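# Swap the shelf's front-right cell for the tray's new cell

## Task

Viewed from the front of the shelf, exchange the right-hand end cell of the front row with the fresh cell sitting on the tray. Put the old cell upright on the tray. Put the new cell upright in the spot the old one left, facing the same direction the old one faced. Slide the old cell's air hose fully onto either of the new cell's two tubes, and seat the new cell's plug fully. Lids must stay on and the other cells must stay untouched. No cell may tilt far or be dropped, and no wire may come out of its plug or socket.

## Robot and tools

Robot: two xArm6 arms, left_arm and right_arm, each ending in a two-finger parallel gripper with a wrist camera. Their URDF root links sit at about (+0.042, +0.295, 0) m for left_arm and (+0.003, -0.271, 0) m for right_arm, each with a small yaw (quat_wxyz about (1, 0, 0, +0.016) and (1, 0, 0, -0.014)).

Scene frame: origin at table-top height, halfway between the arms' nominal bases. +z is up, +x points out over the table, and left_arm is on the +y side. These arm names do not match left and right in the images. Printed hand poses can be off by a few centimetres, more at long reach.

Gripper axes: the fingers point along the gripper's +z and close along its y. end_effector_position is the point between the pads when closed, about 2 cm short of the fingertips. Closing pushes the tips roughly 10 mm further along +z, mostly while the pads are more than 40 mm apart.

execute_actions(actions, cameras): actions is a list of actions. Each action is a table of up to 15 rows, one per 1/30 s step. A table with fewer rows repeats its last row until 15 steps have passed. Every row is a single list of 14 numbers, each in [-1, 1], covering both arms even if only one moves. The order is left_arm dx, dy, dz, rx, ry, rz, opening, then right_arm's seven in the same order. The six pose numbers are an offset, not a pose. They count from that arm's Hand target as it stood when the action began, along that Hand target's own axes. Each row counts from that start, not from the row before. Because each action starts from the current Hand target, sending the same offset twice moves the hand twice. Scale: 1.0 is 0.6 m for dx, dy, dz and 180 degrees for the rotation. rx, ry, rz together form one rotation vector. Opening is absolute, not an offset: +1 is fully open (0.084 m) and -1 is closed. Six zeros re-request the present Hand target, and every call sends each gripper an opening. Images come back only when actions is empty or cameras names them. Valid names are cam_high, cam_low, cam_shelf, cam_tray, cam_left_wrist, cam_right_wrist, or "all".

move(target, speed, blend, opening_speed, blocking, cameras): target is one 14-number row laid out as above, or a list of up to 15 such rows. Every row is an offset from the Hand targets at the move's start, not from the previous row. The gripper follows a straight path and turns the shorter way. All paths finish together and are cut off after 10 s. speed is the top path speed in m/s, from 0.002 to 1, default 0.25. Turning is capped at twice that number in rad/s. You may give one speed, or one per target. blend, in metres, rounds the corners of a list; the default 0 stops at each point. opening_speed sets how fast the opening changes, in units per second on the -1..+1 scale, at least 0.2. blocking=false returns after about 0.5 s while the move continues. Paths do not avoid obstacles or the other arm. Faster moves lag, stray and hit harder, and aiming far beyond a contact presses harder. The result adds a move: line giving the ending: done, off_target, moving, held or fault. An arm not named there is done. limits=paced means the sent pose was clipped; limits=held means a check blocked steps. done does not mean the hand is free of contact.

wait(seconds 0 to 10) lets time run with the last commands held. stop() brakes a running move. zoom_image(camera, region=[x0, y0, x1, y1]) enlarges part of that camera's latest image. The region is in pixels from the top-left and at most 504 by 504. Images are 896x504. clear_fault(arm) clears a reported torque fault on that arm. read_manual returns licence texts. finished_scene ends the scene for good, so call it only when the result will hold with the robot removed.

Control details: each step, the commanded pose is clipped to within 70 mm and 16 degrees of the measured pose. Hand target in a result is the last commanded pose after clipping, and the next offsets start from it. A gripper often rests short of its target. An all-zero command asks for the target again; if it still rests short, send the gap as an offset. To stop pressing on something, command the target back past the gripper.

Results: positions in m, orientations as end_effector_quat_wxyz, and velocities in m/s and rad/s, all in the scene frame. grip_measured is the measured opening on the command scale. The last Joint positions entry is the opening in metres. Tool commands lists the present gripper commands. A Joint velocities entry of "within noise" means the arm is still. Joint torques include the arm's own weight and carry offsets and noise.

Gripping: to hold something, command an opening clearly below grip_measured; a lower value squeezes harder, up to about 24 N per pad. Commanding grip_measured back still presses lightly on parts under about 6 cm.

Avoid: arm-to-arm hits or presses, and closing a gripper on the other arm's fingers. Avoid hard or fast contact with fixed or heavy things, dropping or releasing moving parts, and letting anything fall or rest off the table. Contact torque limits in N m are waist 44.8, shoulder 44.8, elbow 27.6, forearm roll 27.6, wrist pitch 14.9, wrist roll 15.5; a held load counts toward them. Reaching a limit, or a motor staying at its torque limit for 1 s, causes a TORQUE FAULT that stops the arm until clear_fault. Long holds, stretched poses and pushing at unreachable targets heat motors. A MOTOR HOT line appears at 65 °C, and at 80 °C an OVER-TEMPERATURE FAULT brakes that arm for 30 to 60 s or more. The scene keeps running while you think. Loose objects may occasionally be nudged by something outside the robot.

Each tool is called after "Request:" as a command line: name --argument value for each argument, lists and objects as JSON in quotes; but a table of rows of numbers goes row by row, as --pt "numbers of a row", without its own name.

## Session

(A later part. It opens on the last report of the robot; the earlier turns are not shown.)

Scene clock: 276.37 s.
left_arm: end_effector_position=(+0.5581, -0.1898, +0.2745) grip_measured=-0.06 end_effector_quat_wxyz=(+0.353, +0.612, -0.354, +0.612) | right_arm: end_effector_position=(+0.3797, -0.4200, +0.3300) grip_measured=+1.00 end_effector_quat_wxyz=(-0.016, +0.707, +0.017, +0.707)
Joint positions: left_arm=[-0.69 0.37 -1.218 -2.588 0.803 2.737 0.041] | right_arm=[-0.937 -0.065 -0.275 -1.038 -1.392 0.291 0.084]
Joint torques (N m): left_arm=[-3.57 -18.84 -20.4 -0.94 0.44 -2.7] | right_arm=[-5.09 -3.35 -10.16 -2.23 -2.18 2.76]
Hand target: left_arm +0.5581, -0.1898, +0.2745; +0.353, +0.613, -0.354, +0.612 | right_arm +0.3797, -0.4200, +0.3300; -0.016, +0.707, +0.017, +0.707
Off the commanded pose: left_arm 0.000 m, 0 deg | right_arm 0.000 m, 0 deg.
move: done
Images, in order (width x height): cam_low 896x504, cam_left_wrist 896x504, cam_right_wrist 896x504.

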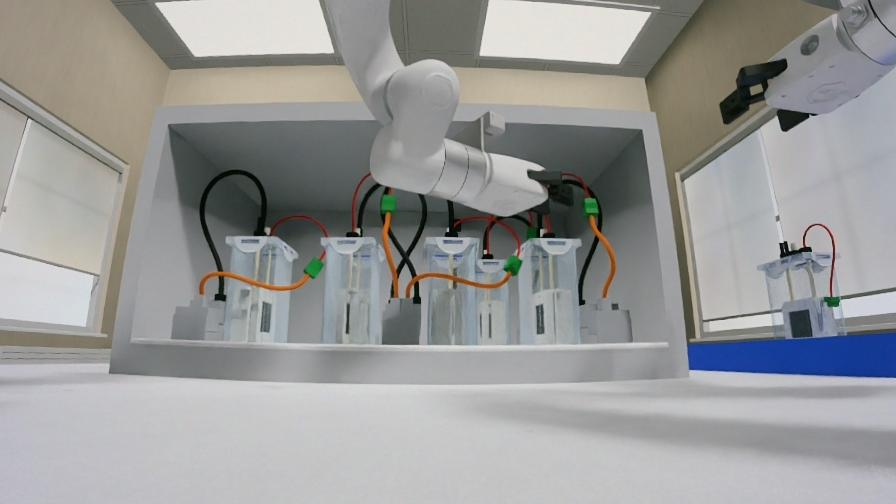

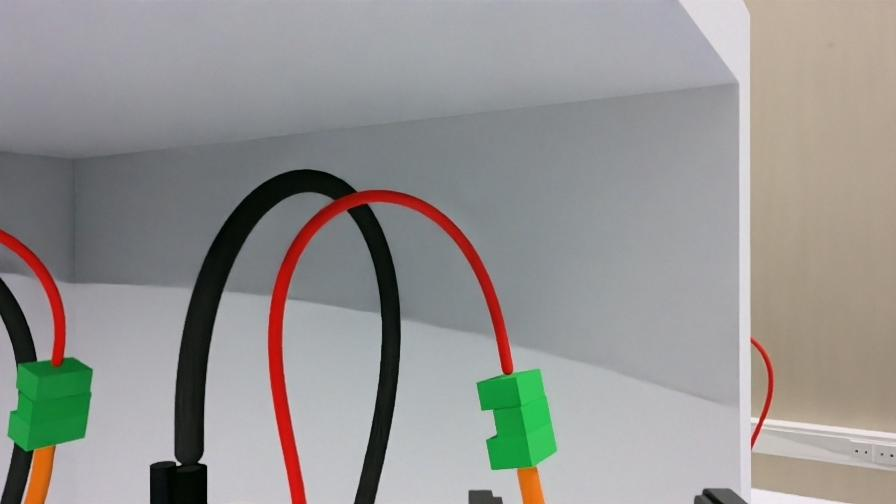

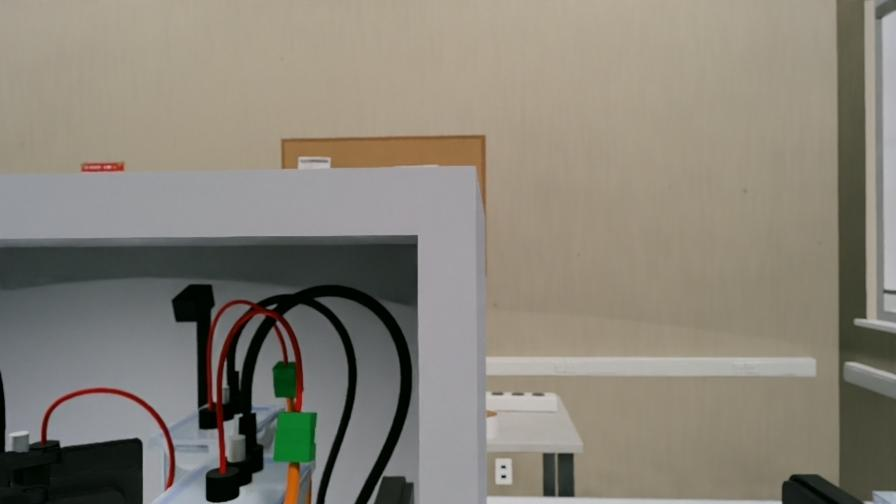

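Request:
move --target '[-0.0125,-0.0067,0.168,0,0,0,-0.05, 0,0,0,0,0,0,1]' --cameras '["cam_left_wrist","cam_right_wrist","cam_low"]' --speed 0.08

Request:
zoom_image --camera "cam_right_wrist" --region '[180, 280, 420, 504]'

Request:
zoom_image --camera "cam_left_wrist" --region '[400, 280, 700, 504]'

Scene clock: 312.80 s.
left_arm: end_effector_position=(+0.6121, -0.2751, +0.2669) grip_measured=-0.06 end_effector_quat_wxyz=(+0.353, +0.613, -0.354, +0.612) | right_arm: end_effector_position=(+0.3797, -0.4200, +0.3300) grip_measured=+1.00 end_effector_quat_wxyz=(-0.016, +0.707, +0.017, +0.707)
Joint positions: left_arm=[-0.759 0.698 -1.711 -2.584 0.634 2.677 0.041] | right_arm=[-0.937 -0.065 -0.275 -1.038 -1.392 0.291 0.084]
Joint torques (N m): left_arm=[-3.72 -24.14 -21.51 1.82 0.46 -2.79] | right_arm=[-5.15 -3.59 -9.96 -2.19 -2.21 2.55]
Hand target: left_arm +0.6121, -0.2751, +0.2669; +0.353, +0.613, -0.354, +0.612 | right_arm +0.3797, -0.4200, +0.3300; -0.016, +0.707, +0.017, +0.707
Off the commanded pose: left_arm 0.000 m, 0 deg | right_arm 0.000 m, 0 deg.
move: done
Images, in order (width x height): cam_low 896x504, cam_left_wrist 896x504, cam_right_wrist 896x504.

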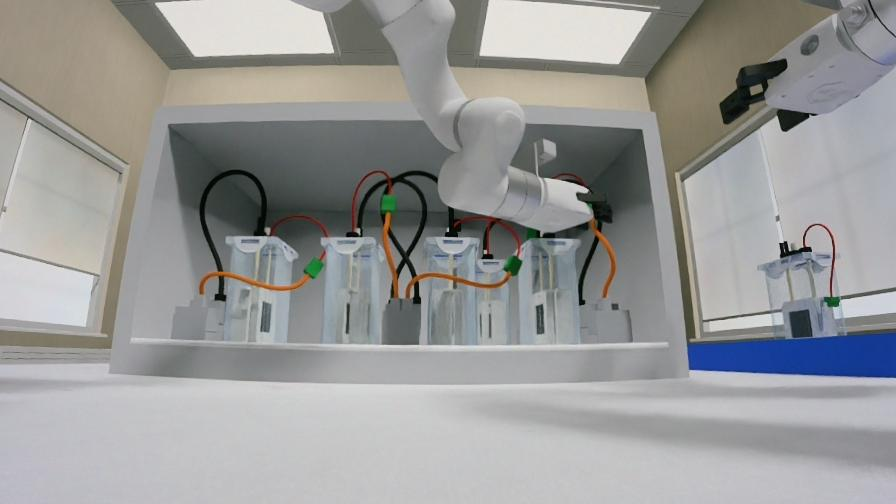

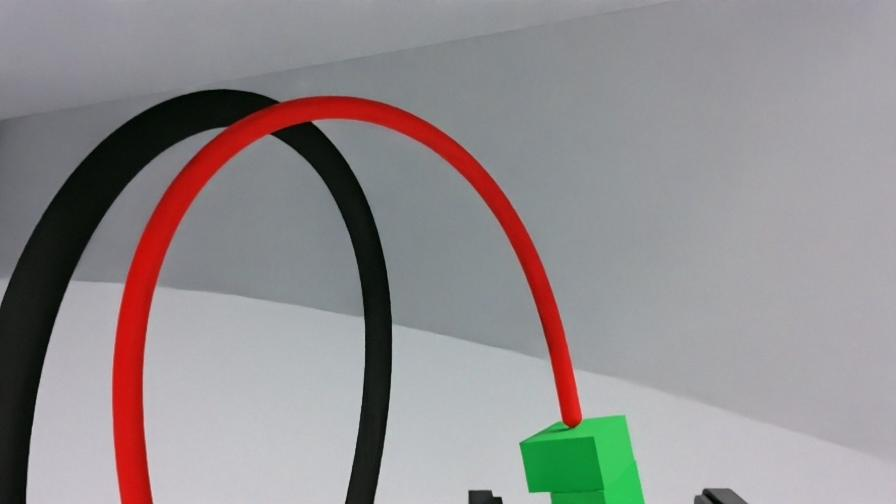

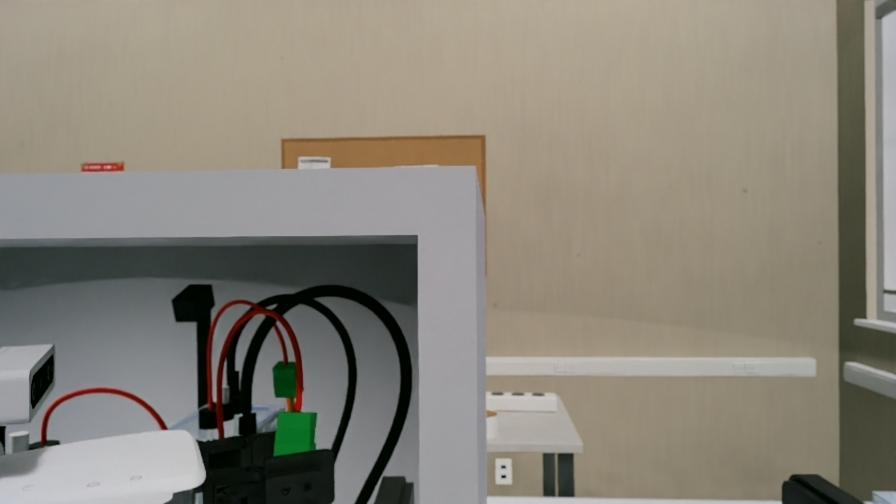

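Scaled by 2.100.

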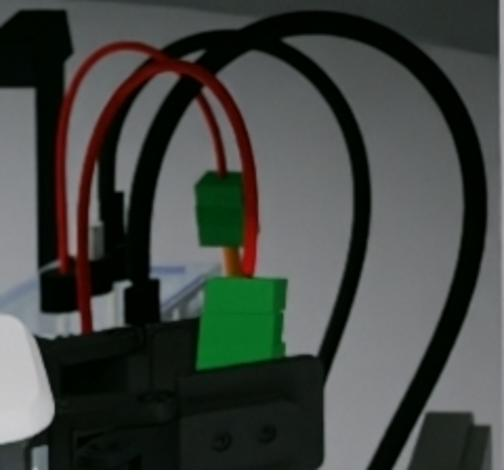

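Scaled by 1.680.

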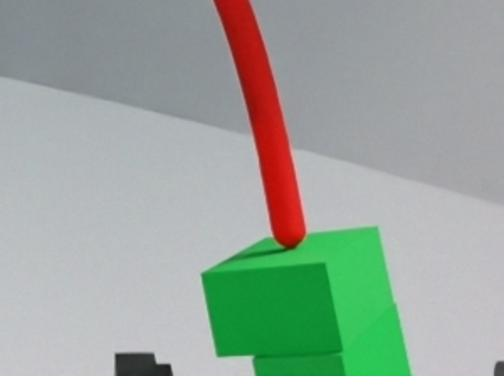

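Request:
move --target '[0.0083,0,0,0,0,0,-0.05, 0,0,0,0,0,0,1]' --speed 0.05

Request:
move --target '[0,0,0,0,0,0,-0.9, 0,0,0,0,0,0,1]' --opening_speed 0.3 --cameras '["cam_left_wrist","cam_right_wrist","cam_low"]'

Request:
zoom_image --camera "cam_right_wrist" --region '[180, 280, 420, 504]'

Request:
zoom_image --camera "cam_left_wrist" --region '[400, 280, 700, 504]'

Scene clock: 325.37 s.
left_arm: end_effector_position=(+0.6121, -0.2751, +0.2719) grip_measured=-0.06 end_effector_quat_wxyz=(+0.353, +0.613, -0.354, +0.612) | right_arm: end_effector_position=(+0.3797, -0.4200, +0.3300) grip_measured=+1.00 end_effector_quat_wxyz=(-0.016, +0.707, +0.017, +0.707)
Joint positions: left_arm=[-0.76 0.691 -1.714 -2.578 0.625 2.669 0.041] | right_arm=[-0.937 -0.065 -0.275 -1.038 -1.392 0.291 0.084]
Joint torques (N m): left_arm=[-3.72 -33.75 -21.61 1.6 0.4 -2.85] | right_arm=[-5.19 -3.56 -10.08 -2.1 -2.23 2.74]
Hand target: left_arm +0.6121, -0.2751, +0.2719; +0.353, +0.613, -0.354, +0.612 | right_arm +0.3797, -0.4200, +0.3300; -0.016, +0.707, +0.017, +0.707
Off the commanded pose: left_arm 0.000 m, 0 deg | right_arm 0.000 m, 0 deg.
move: done

Scene clock: 328.40 s.
left_arm: end_effector_position=(+0.6121, -0.2751, +0.2719) grip_measured=-0.65 end_effector_quat_wxyz=(+0.353, +0.613, -0.354, +0.612) | right_arm: end_effector_position=(+0.3797, -0.4200, +0.3300) grip_measured=+1.00 end_effector_quat_wxyz=(-0.016, +0.707, +0.017, +0.707)
Joint positions: left_arm=[-0.76 0.691 -1.714 -2.578 0.625 2.669 0.015] | right_arm=[-0.937 -0.065 -0.275 -1.038 -1.392 0.291 0.084]
Joint torques (N m): left_arm=[-3.67 -33.84 -21.43 1.64 0.45 -2.69] | right_arm=[-4.97 -3.87 -10.03 -2.14 -2.18 2.75]
Hand target: left_arm +0.6121, -0.2751, +0.2719; +0.353, +0.613, -0.354, +0.612 | right_arm +0.3797, -0.4200, +0.3300; -0.016, +0.707, +0.017, +0.707
Off the commanded pose: left_arm 0.000 m, 0 deg | right_arm 0.000 m, 0 deg.
move: done
Images, in order (width x height): cam_low 896x504, cam_left_wrist 896x504, cam_right_wrist 896x504.

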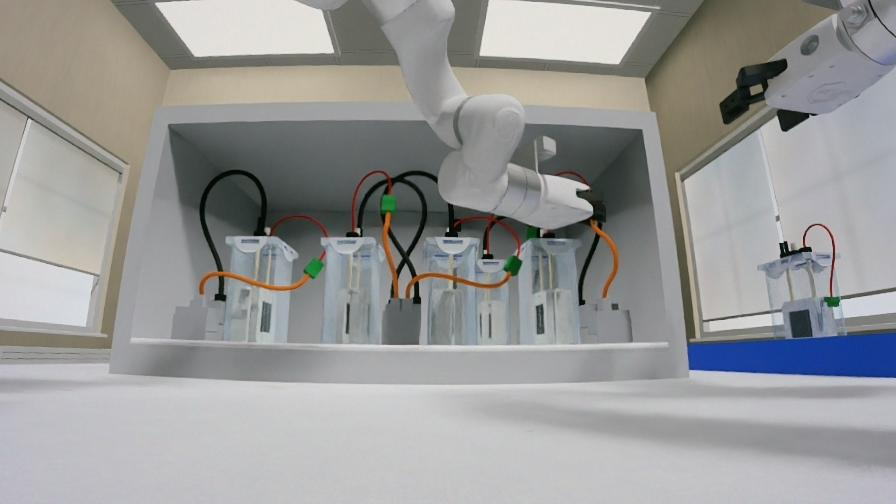

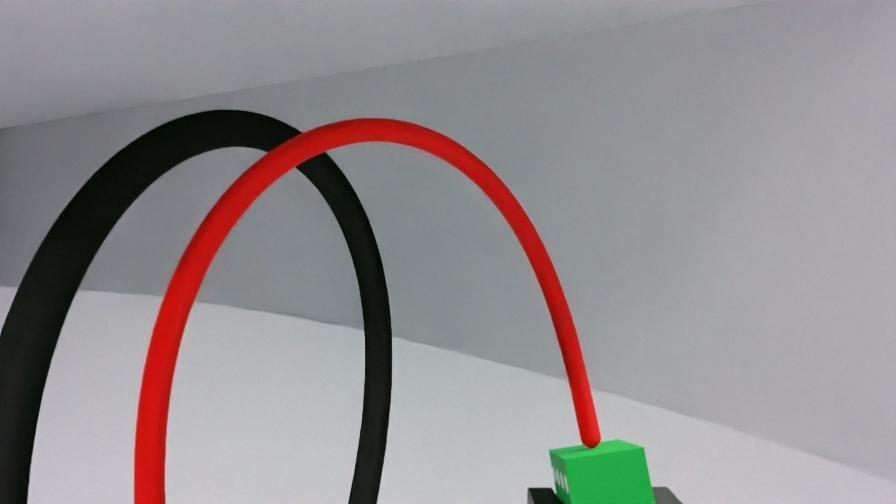

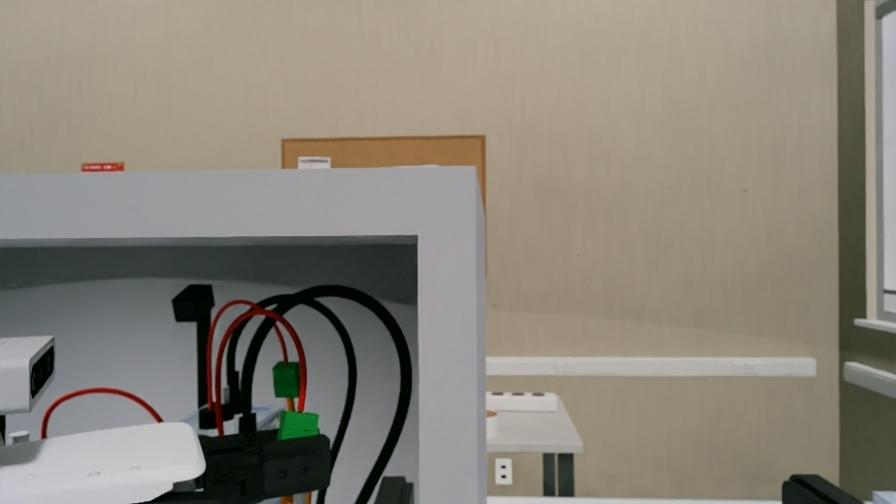

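Scaled by 2.100.

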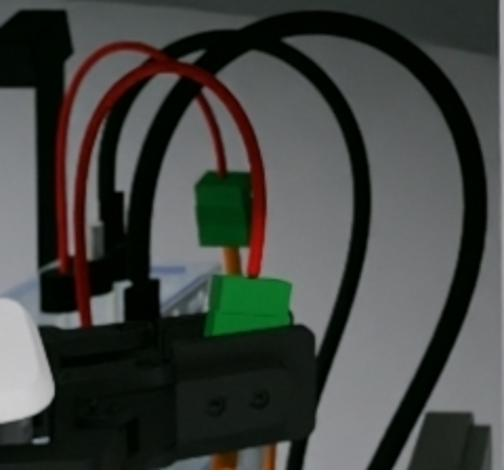

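Scaled by 1.680.

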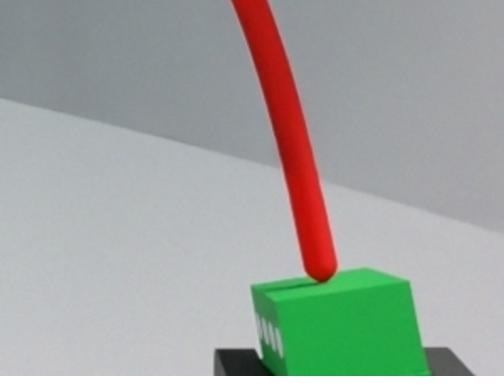

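Request:
move --target '[0,0.0543,-0.0892,0,0,0,-0.95, 0,0,0,0,0,0,1]' --speed 0.05 --cameras '["cam_left_wrist","cam_right_wrist","cam_shelf"]'

Scene clock: 354.83 s.
left_arm: end_effector_position=(+0.5571, -0.2451, +0.2719) grip_measured=-0.66 end_effector_quat_wxyz=(+0.353, +0.613, -0.354, +0.612) | right_arm: end_effector_position=(+0.3797, -0.4200, +0.3300) grip_measured=+1.00 end_effector_quat_wxyz=(-0.016, +0.707, +0.017, +0.707)
Joint positions: left_arm=[-0.774 0.483 -1.387 -2.672 0.722 2.779 0.015] | right_arm=[-0.937 -0.065 -0.275 -1.038 -1.392 0.291 0.084]
Joint torques (N m): left_arm=[-3.77 -31.4 -17.28 -1.16 3.62 2.77] | right_arm=[-4.99 -3.52 -9.92 -2.09 -2.31 2.78]
Hand target: left_arm +0.5571, -0.2451, +0.2719; +0.353, +0.613, -0.354, +0.612 | right_arm +0.3797, -0.4200, +0.3300; -0.016, +0.707, +0.017, +0.707
Off the commanded pose: left_arm 0.000 m, 0 deg | right_arm 0.000 m, 0 deg.
move: done
Images, in order (width x height): cam_shelf 896x504, cam_left_wrist 896x504, cam_right_wrist 896x504.

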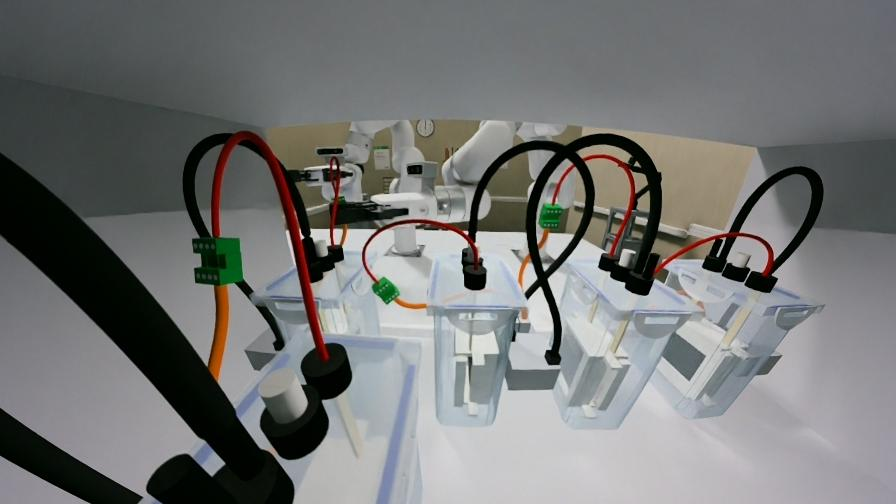

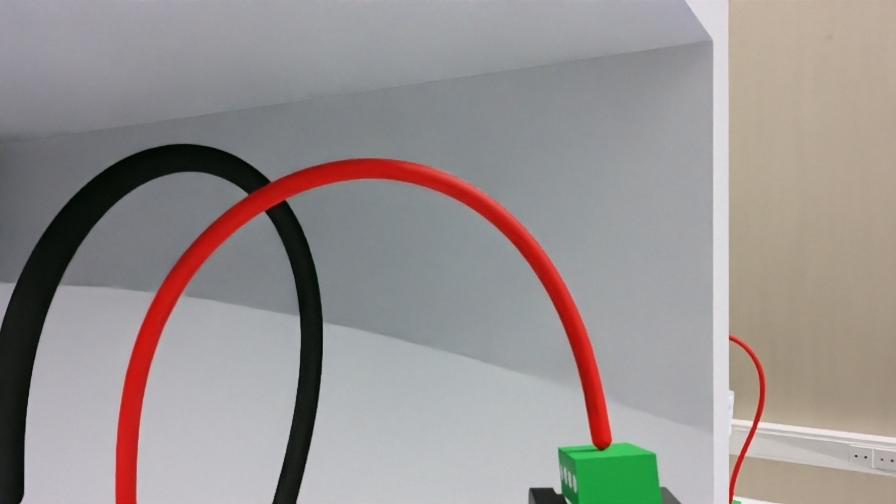

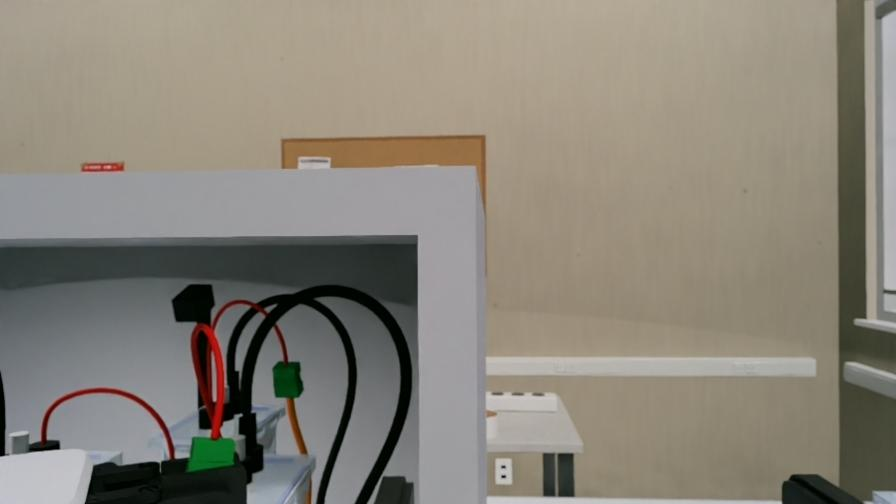

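Request:
move --target '[0,0,0,0,0,0,-0.95, 0.0633,-0.22,0.254,0.144,-0.2453,-0.0597,0.1]' --speed 0.15 --cameras '["cam_left_wrist","cam_right_wrist","cam_high"]'

Scene clock: 370.73 s.
left_arm: end_effector_position=(+0.5571, -0.2451, +0.2719) grip_measured=-0.66 end_effector_quat_wxyz=(+0.353, +0.613, -0.354, +0.612) | right_arm: end_effector_position=(+0.5257, -0.2810, +0.3678) grip_measured=+0.09 end_effector_quat_wxyz=(-0.099, +0.892, +0.240, +0.369)
Joint positions: left_arm=[-0.774 0.483 -1.387 -2.672 0.722 2.779 0.015] | right_arm=[-0.304 0.16 -1.594 -2.446 -0.982 2.022 0.048]
Joint torques (N m): left_arm=[-3.74 -31.33 -17.45 -1.13 3.59 2.76] | right_arm=[5.94 -10.8 -13.64 -0.82 -1.28 2.72]
Hand target: left_arm +0.5571, -0.2451, +0.2719; +0.353, +0.613, -0.354, +0.612 | right_arm +0.5257, -0.2810, +0.3678; -0.099, +0.892, +0.240, +0.369
Off the commanded pose: left_arm 0.000 m, 0 deg | right_arm 0.000 m, 0 deg.
move: done
Images, in order (width x height): cam_high 896x504, cam_left_wrist 896x504, cam_right_wrist 896x504.

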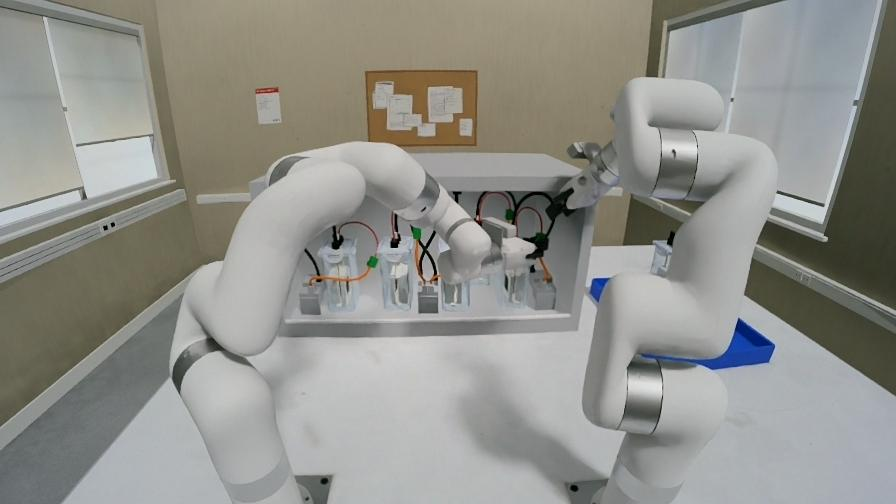

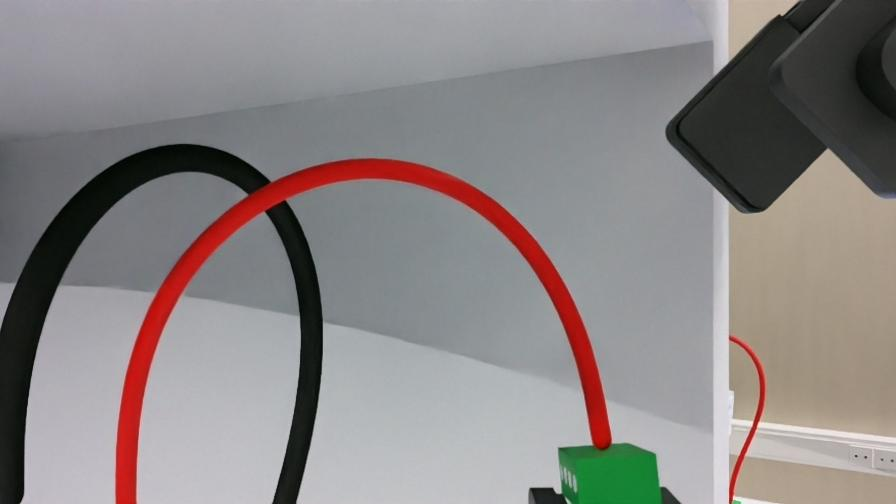

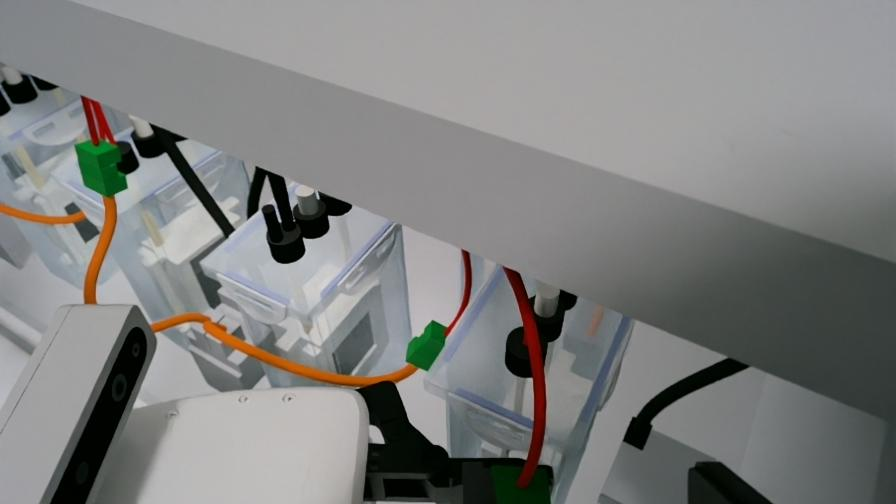

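Request:
zoom_image --camera "cam_right_wrist" --region '[340, 340, 740, 504]'

Scaled by 1.260.

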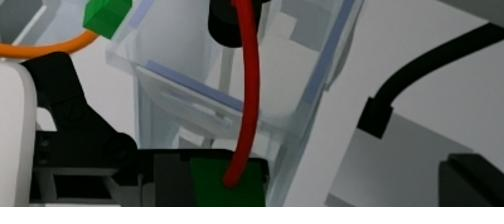

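Request:
move --target '[0,0,0,0,0,0,-0.95, -0.0167,-0.0133,0.0917,0,0,0,0.1]' --speed 0.08 --cameras '["cam_left_wrist","cam_right_wrist","cam_shelf","cam_low"]'

Request:
zoom_image --camera "cam_right_wrist" --region '[340, 340, 780, 504]'

Request:
zoom_image --camera "cam_shelf" --region '[270, 130, 430, 260]'

Request:
zoom_image --camera "cam_low" --region '[500, 80, 700, 260]'

Scene clock: 392.80 s.
left_arm: end_effector_position=(+0.5571, -0.2451, +0.2719) grip_measured=-0.66 end_effector_quat_wxyz=(+0.353, +0.613, -0.354, +0.612) | right_arm: end_effector_position=(+0.5492, -0.2582, +0.3218) grip_measured=+0.09 end_effector_quat_wxyz=(-0.099, +0.892, +0.240, +0.369)
Joint positions: left_arm=[-0.774 0.483 -1.387 -2.672 0.722 2.779 0.015] | right_arm=[-0.247 0.213 -1.524 -2.405 -0.853 1.975 0.048]
Joint torques (N m): left_arm=[-3.8 -31.29 -17.45 -1.13 3.69 2.73] | right_arm=[5.76 -11.98 -8.21 4.99 0.45 -2.8]
Hand target: left_arm +0.5571, -0.2451, +0.2719; +0.353, +0.613, -0.354, +0.612 | right_arm +0.5492, -0.2582, +0.3218; -0.099, +0.892, +0.240, +0.369
Off the commanded pose: left_arm 0.000 m, 0 deg | right_arm 0.000 m, 0 deg.
move: done
Images, in order (width x height): cam_low 896x504, cam_shelf 896x504, cam_left_wrist 896x504, cam_right_wrist 896x504.

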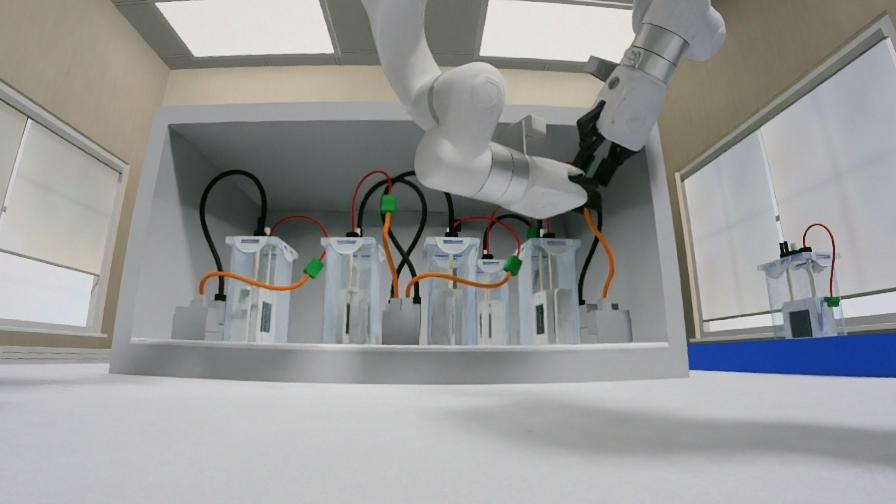

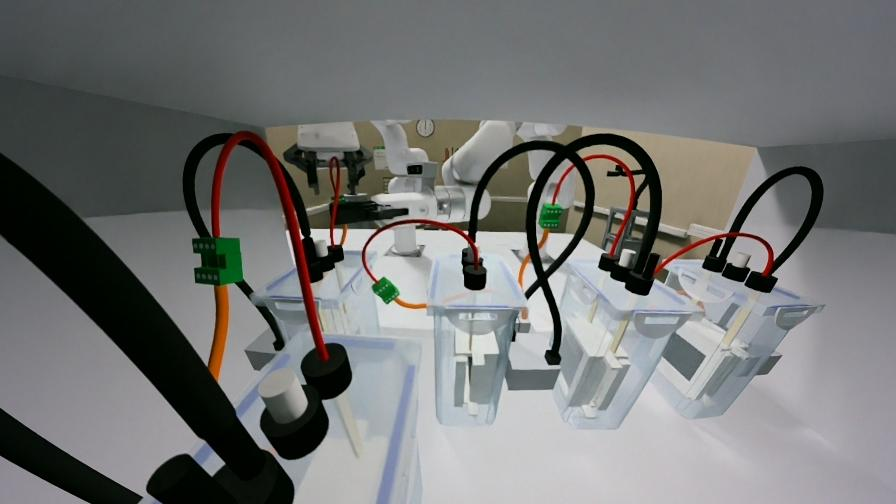

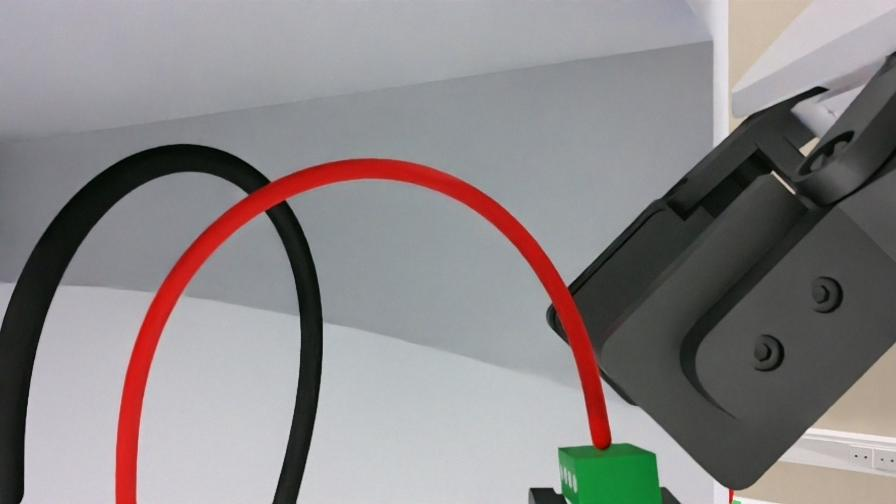

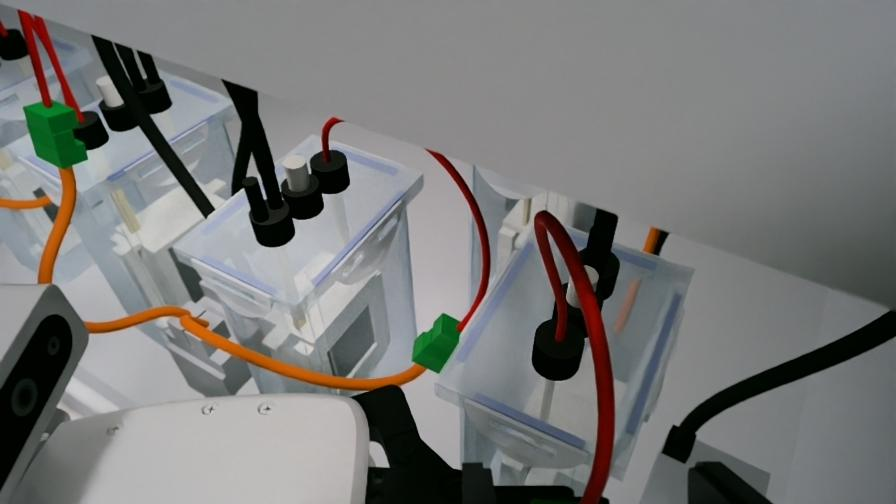

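Scaled by 1.145.

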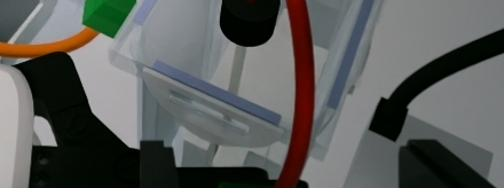

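Scaled by 3.150.

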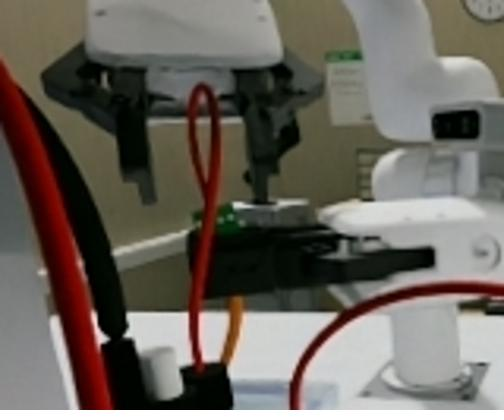

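Scaled by 2.520.

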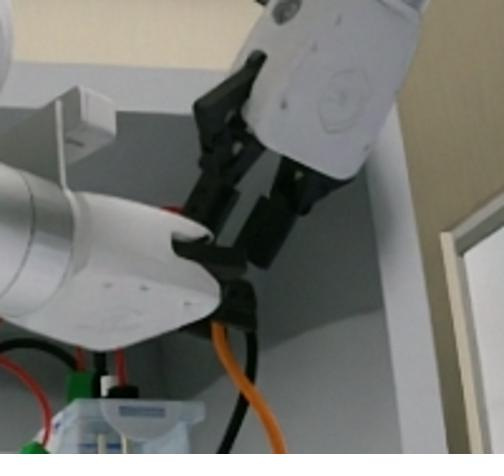

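Request:
move --target '[0,0,0,0,0,0,-0.95, 0,0,0.0133,0,0,0,0.1]' --speed 0.05 --cameras '["cam_left_wrist","cam_right_wrist","cam_shelf","cam_low"]'

Request:
zoom_image --camera "cam_left_wrist" --region '[500, 300, 800, 504]'

Request:
zoom_image --camera "cam_shelf" --region '[290, 150, 390, 250]'

Request:
zoom_image --camera "cam_low" --region '[540, 120, 660, 240]'

Request:
zoom_image --camera "cam_right_wrist" --region '[400, 360, 780, 504]'

Scene clock: 403.33 s.
left_arm: end_effector_position=(+0.5571, -0.2451, +0.2719) grip_measured=-0.66 end_effector_quat_wxyz=(+0.353, +0.613, -0.354, +0.612) | right_arm: end_effector_position=(+0.5541, -0.2554, +0.3162) grip_measured=+0.09 end_effector_quat_wxyz=(-0.099, +0.892, +0.240, +0.369)
Joint positions: left_arm=[-0.774 0.483 -1.387 -2.672 0.722 2.779 0.015] | right_arm=[-0.239 0.228 -1.528 -2.402 -0.839 1.972 0.048]
Joint torques (N m): left_arm=[-3.55 -31.17 -17.31 -1.06 3.63 2.69] | right_arm=[5.94 -12.09 -14.01 4.99 0.39 -2.94]
Hand target: left_arm +0.5571, -0.2451, +0.2719; +0.353, +0.613, -0.354, +0.612 | right_arm +0.5541, -0.2553, +0.3161; -0.099, +0.892, +0.240, +0.369
Off the commanded pose: left_arm 0.000 m, 0 deg | right_arm 0.000 m, 0 deg.
move: done
Images, in order (width x height): cam_low 896x504, cam_shelf 896x504, cam_left_wrist 896x504, cam_right_wrist 896x504.

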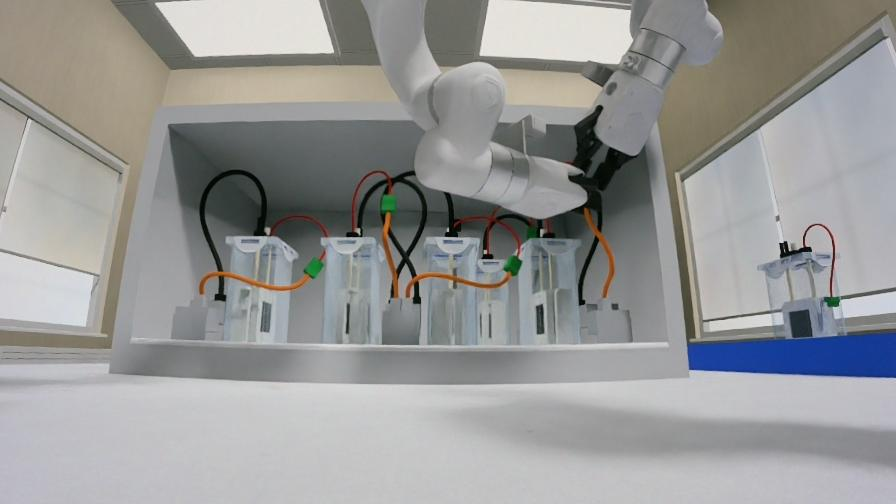

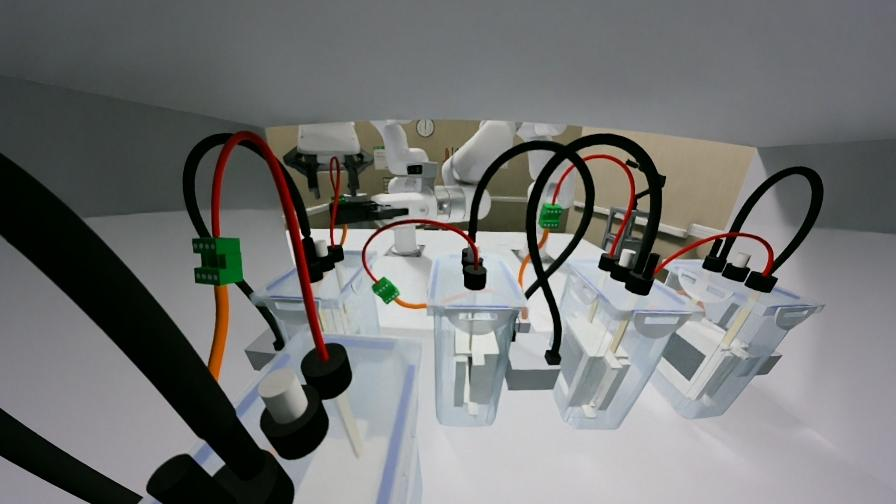

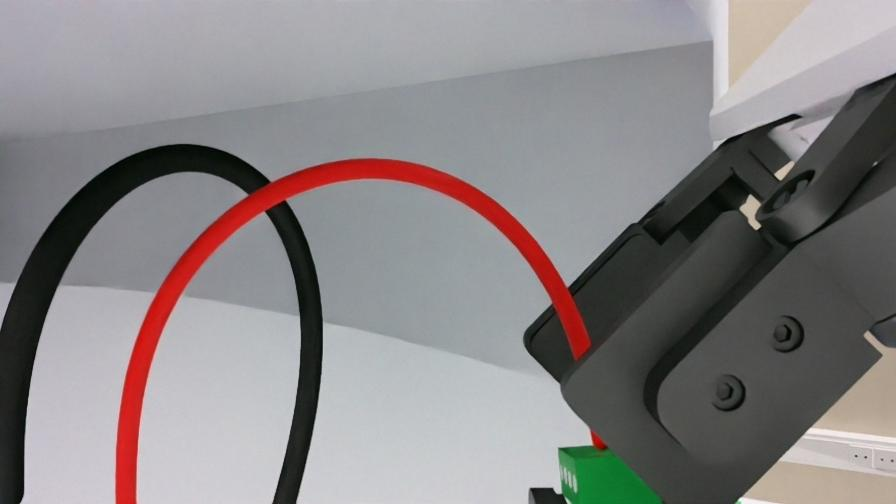

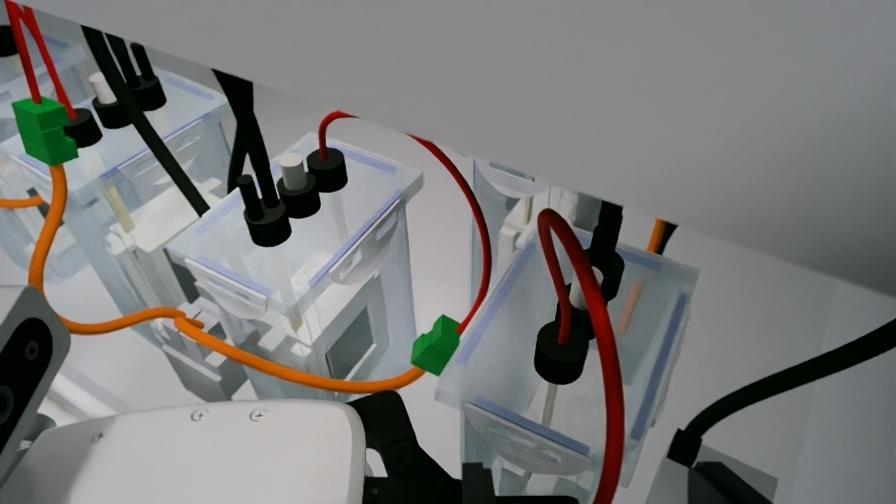

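Scaled by 1.680.

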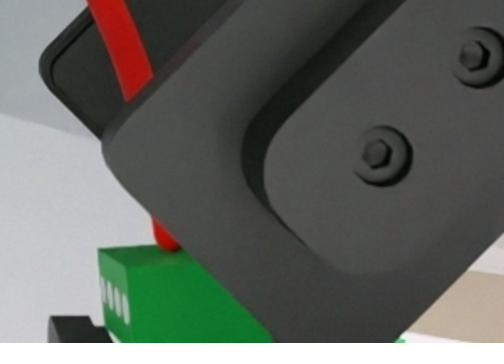

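Scaled by 5.040.

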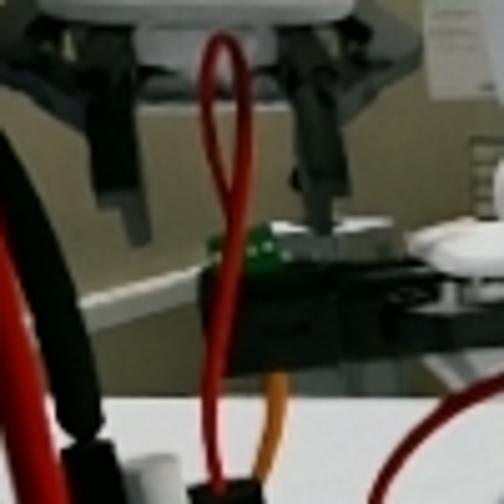

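Scaled by 4.200.

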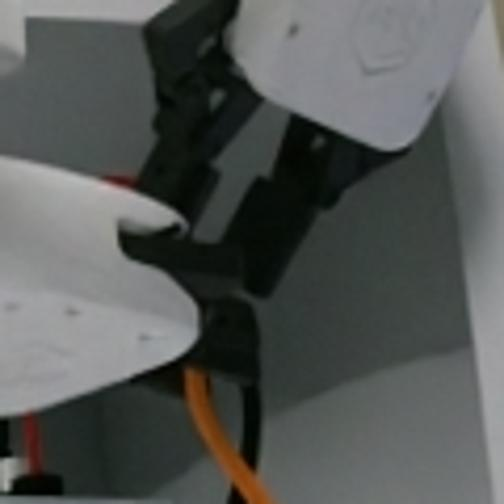

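Scaled by 1.326.

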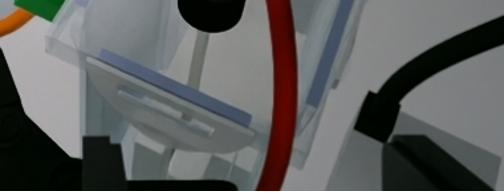

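Request:
move --target '[0,0,0,0,0,0,-0.95, 0,0,0,0,0,0,-0.2]' --opening_speed 0.4 --cameras '["cam_high","cam_right_wrist","cam_shelf"]'

Request:
zoom_image --camera "cam_shelf" --region '[300, 170, 370, 230]'

Request:
zoom_image --camera "cam_high" --region '[500, 170, 600, 270]'

Request:
zoom_image --camera "cam_right_wrist" --region '[440, 360, 780, 504]'

Scene clock: 422.33 s.
left_arm: end_effector_position=(+0.5571, -0.2451, +0.2719) grip_measured=-0.66 end_effector_quat_wxyz=(+0.353, +0.613, -0.354, +0.612) | right_arm: end_effector_position=(+0.5541, -0.2553, +0.3161) grip_measured=-0.21 end_effector_quat_wxyz=(-0.099, +0.892, +0.240, +0.369)
Joint positions: left_arm=[-0.774 0.483 -1.387 -2.672 0.722 2.779 0.015] | right_arm=[-0.239 0.228 -1.528 -2.402 -0.839 1.972 0.035]
Joint torques (N m): left_arm=[-3.56 -31.2 -17.31 -1.03 3.62 2.72] | right_arm=[5.91 -11.95 -13.85 5.03 0.46 -2.88]
Hand target: left_arm +0.5571, -0.2451, +0.2719; +0.353, +0.613, -0.354, +0.612 | right_arm +0.5541, -0.2553, +0.3161; -0.099, +0.892, +0.240, +0.369
Off the commanded pose: left_arm 0.000 m, 0 deg | right_arm 0.000 m, 0 deg.
move: done
Images, in order (width x height): cam_high 896x504, cam_shelf 896x504, cam_right_wrist 896x504.

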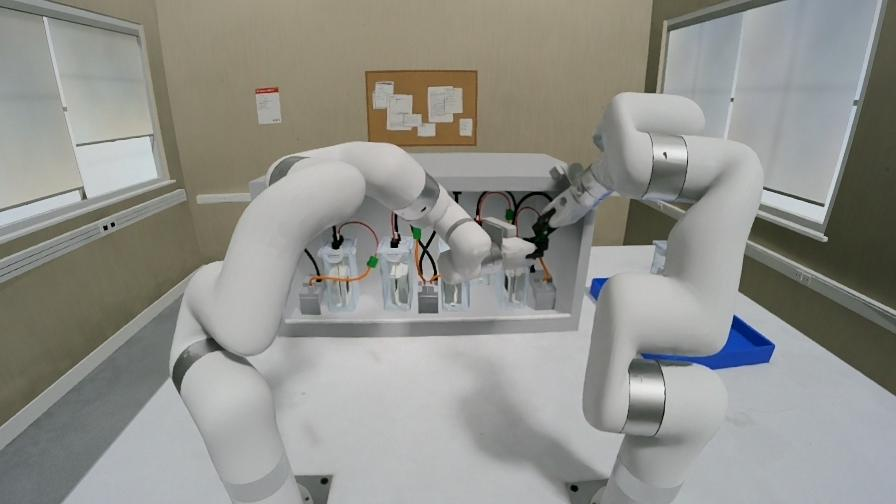

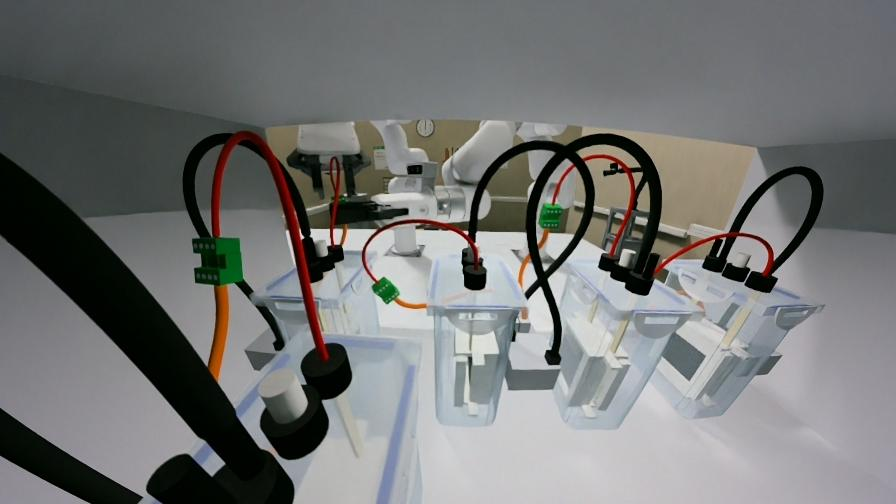

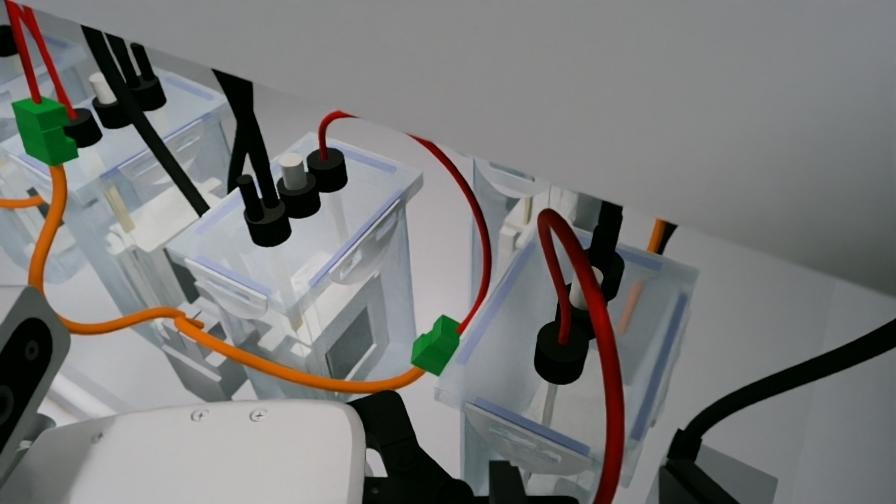

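Scaled by 7.200.

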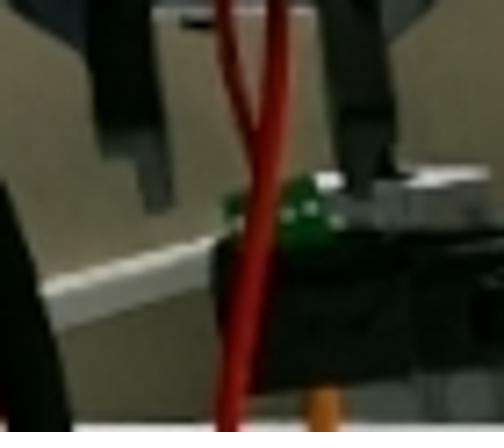

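Scaled by 5.040.

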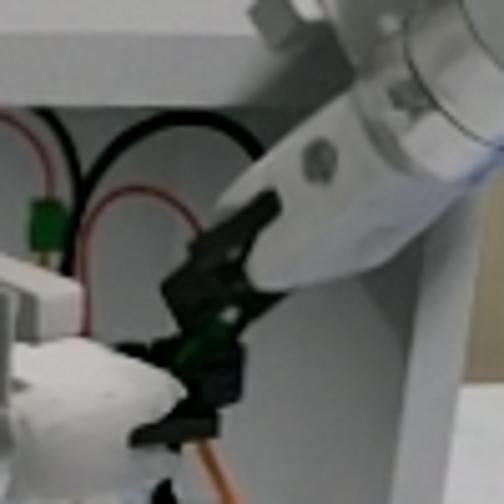

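Scaled by 1.482.

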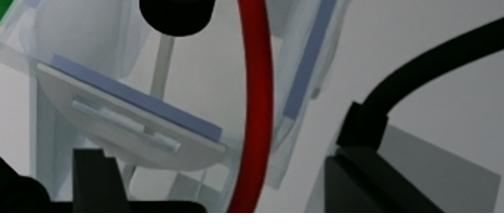

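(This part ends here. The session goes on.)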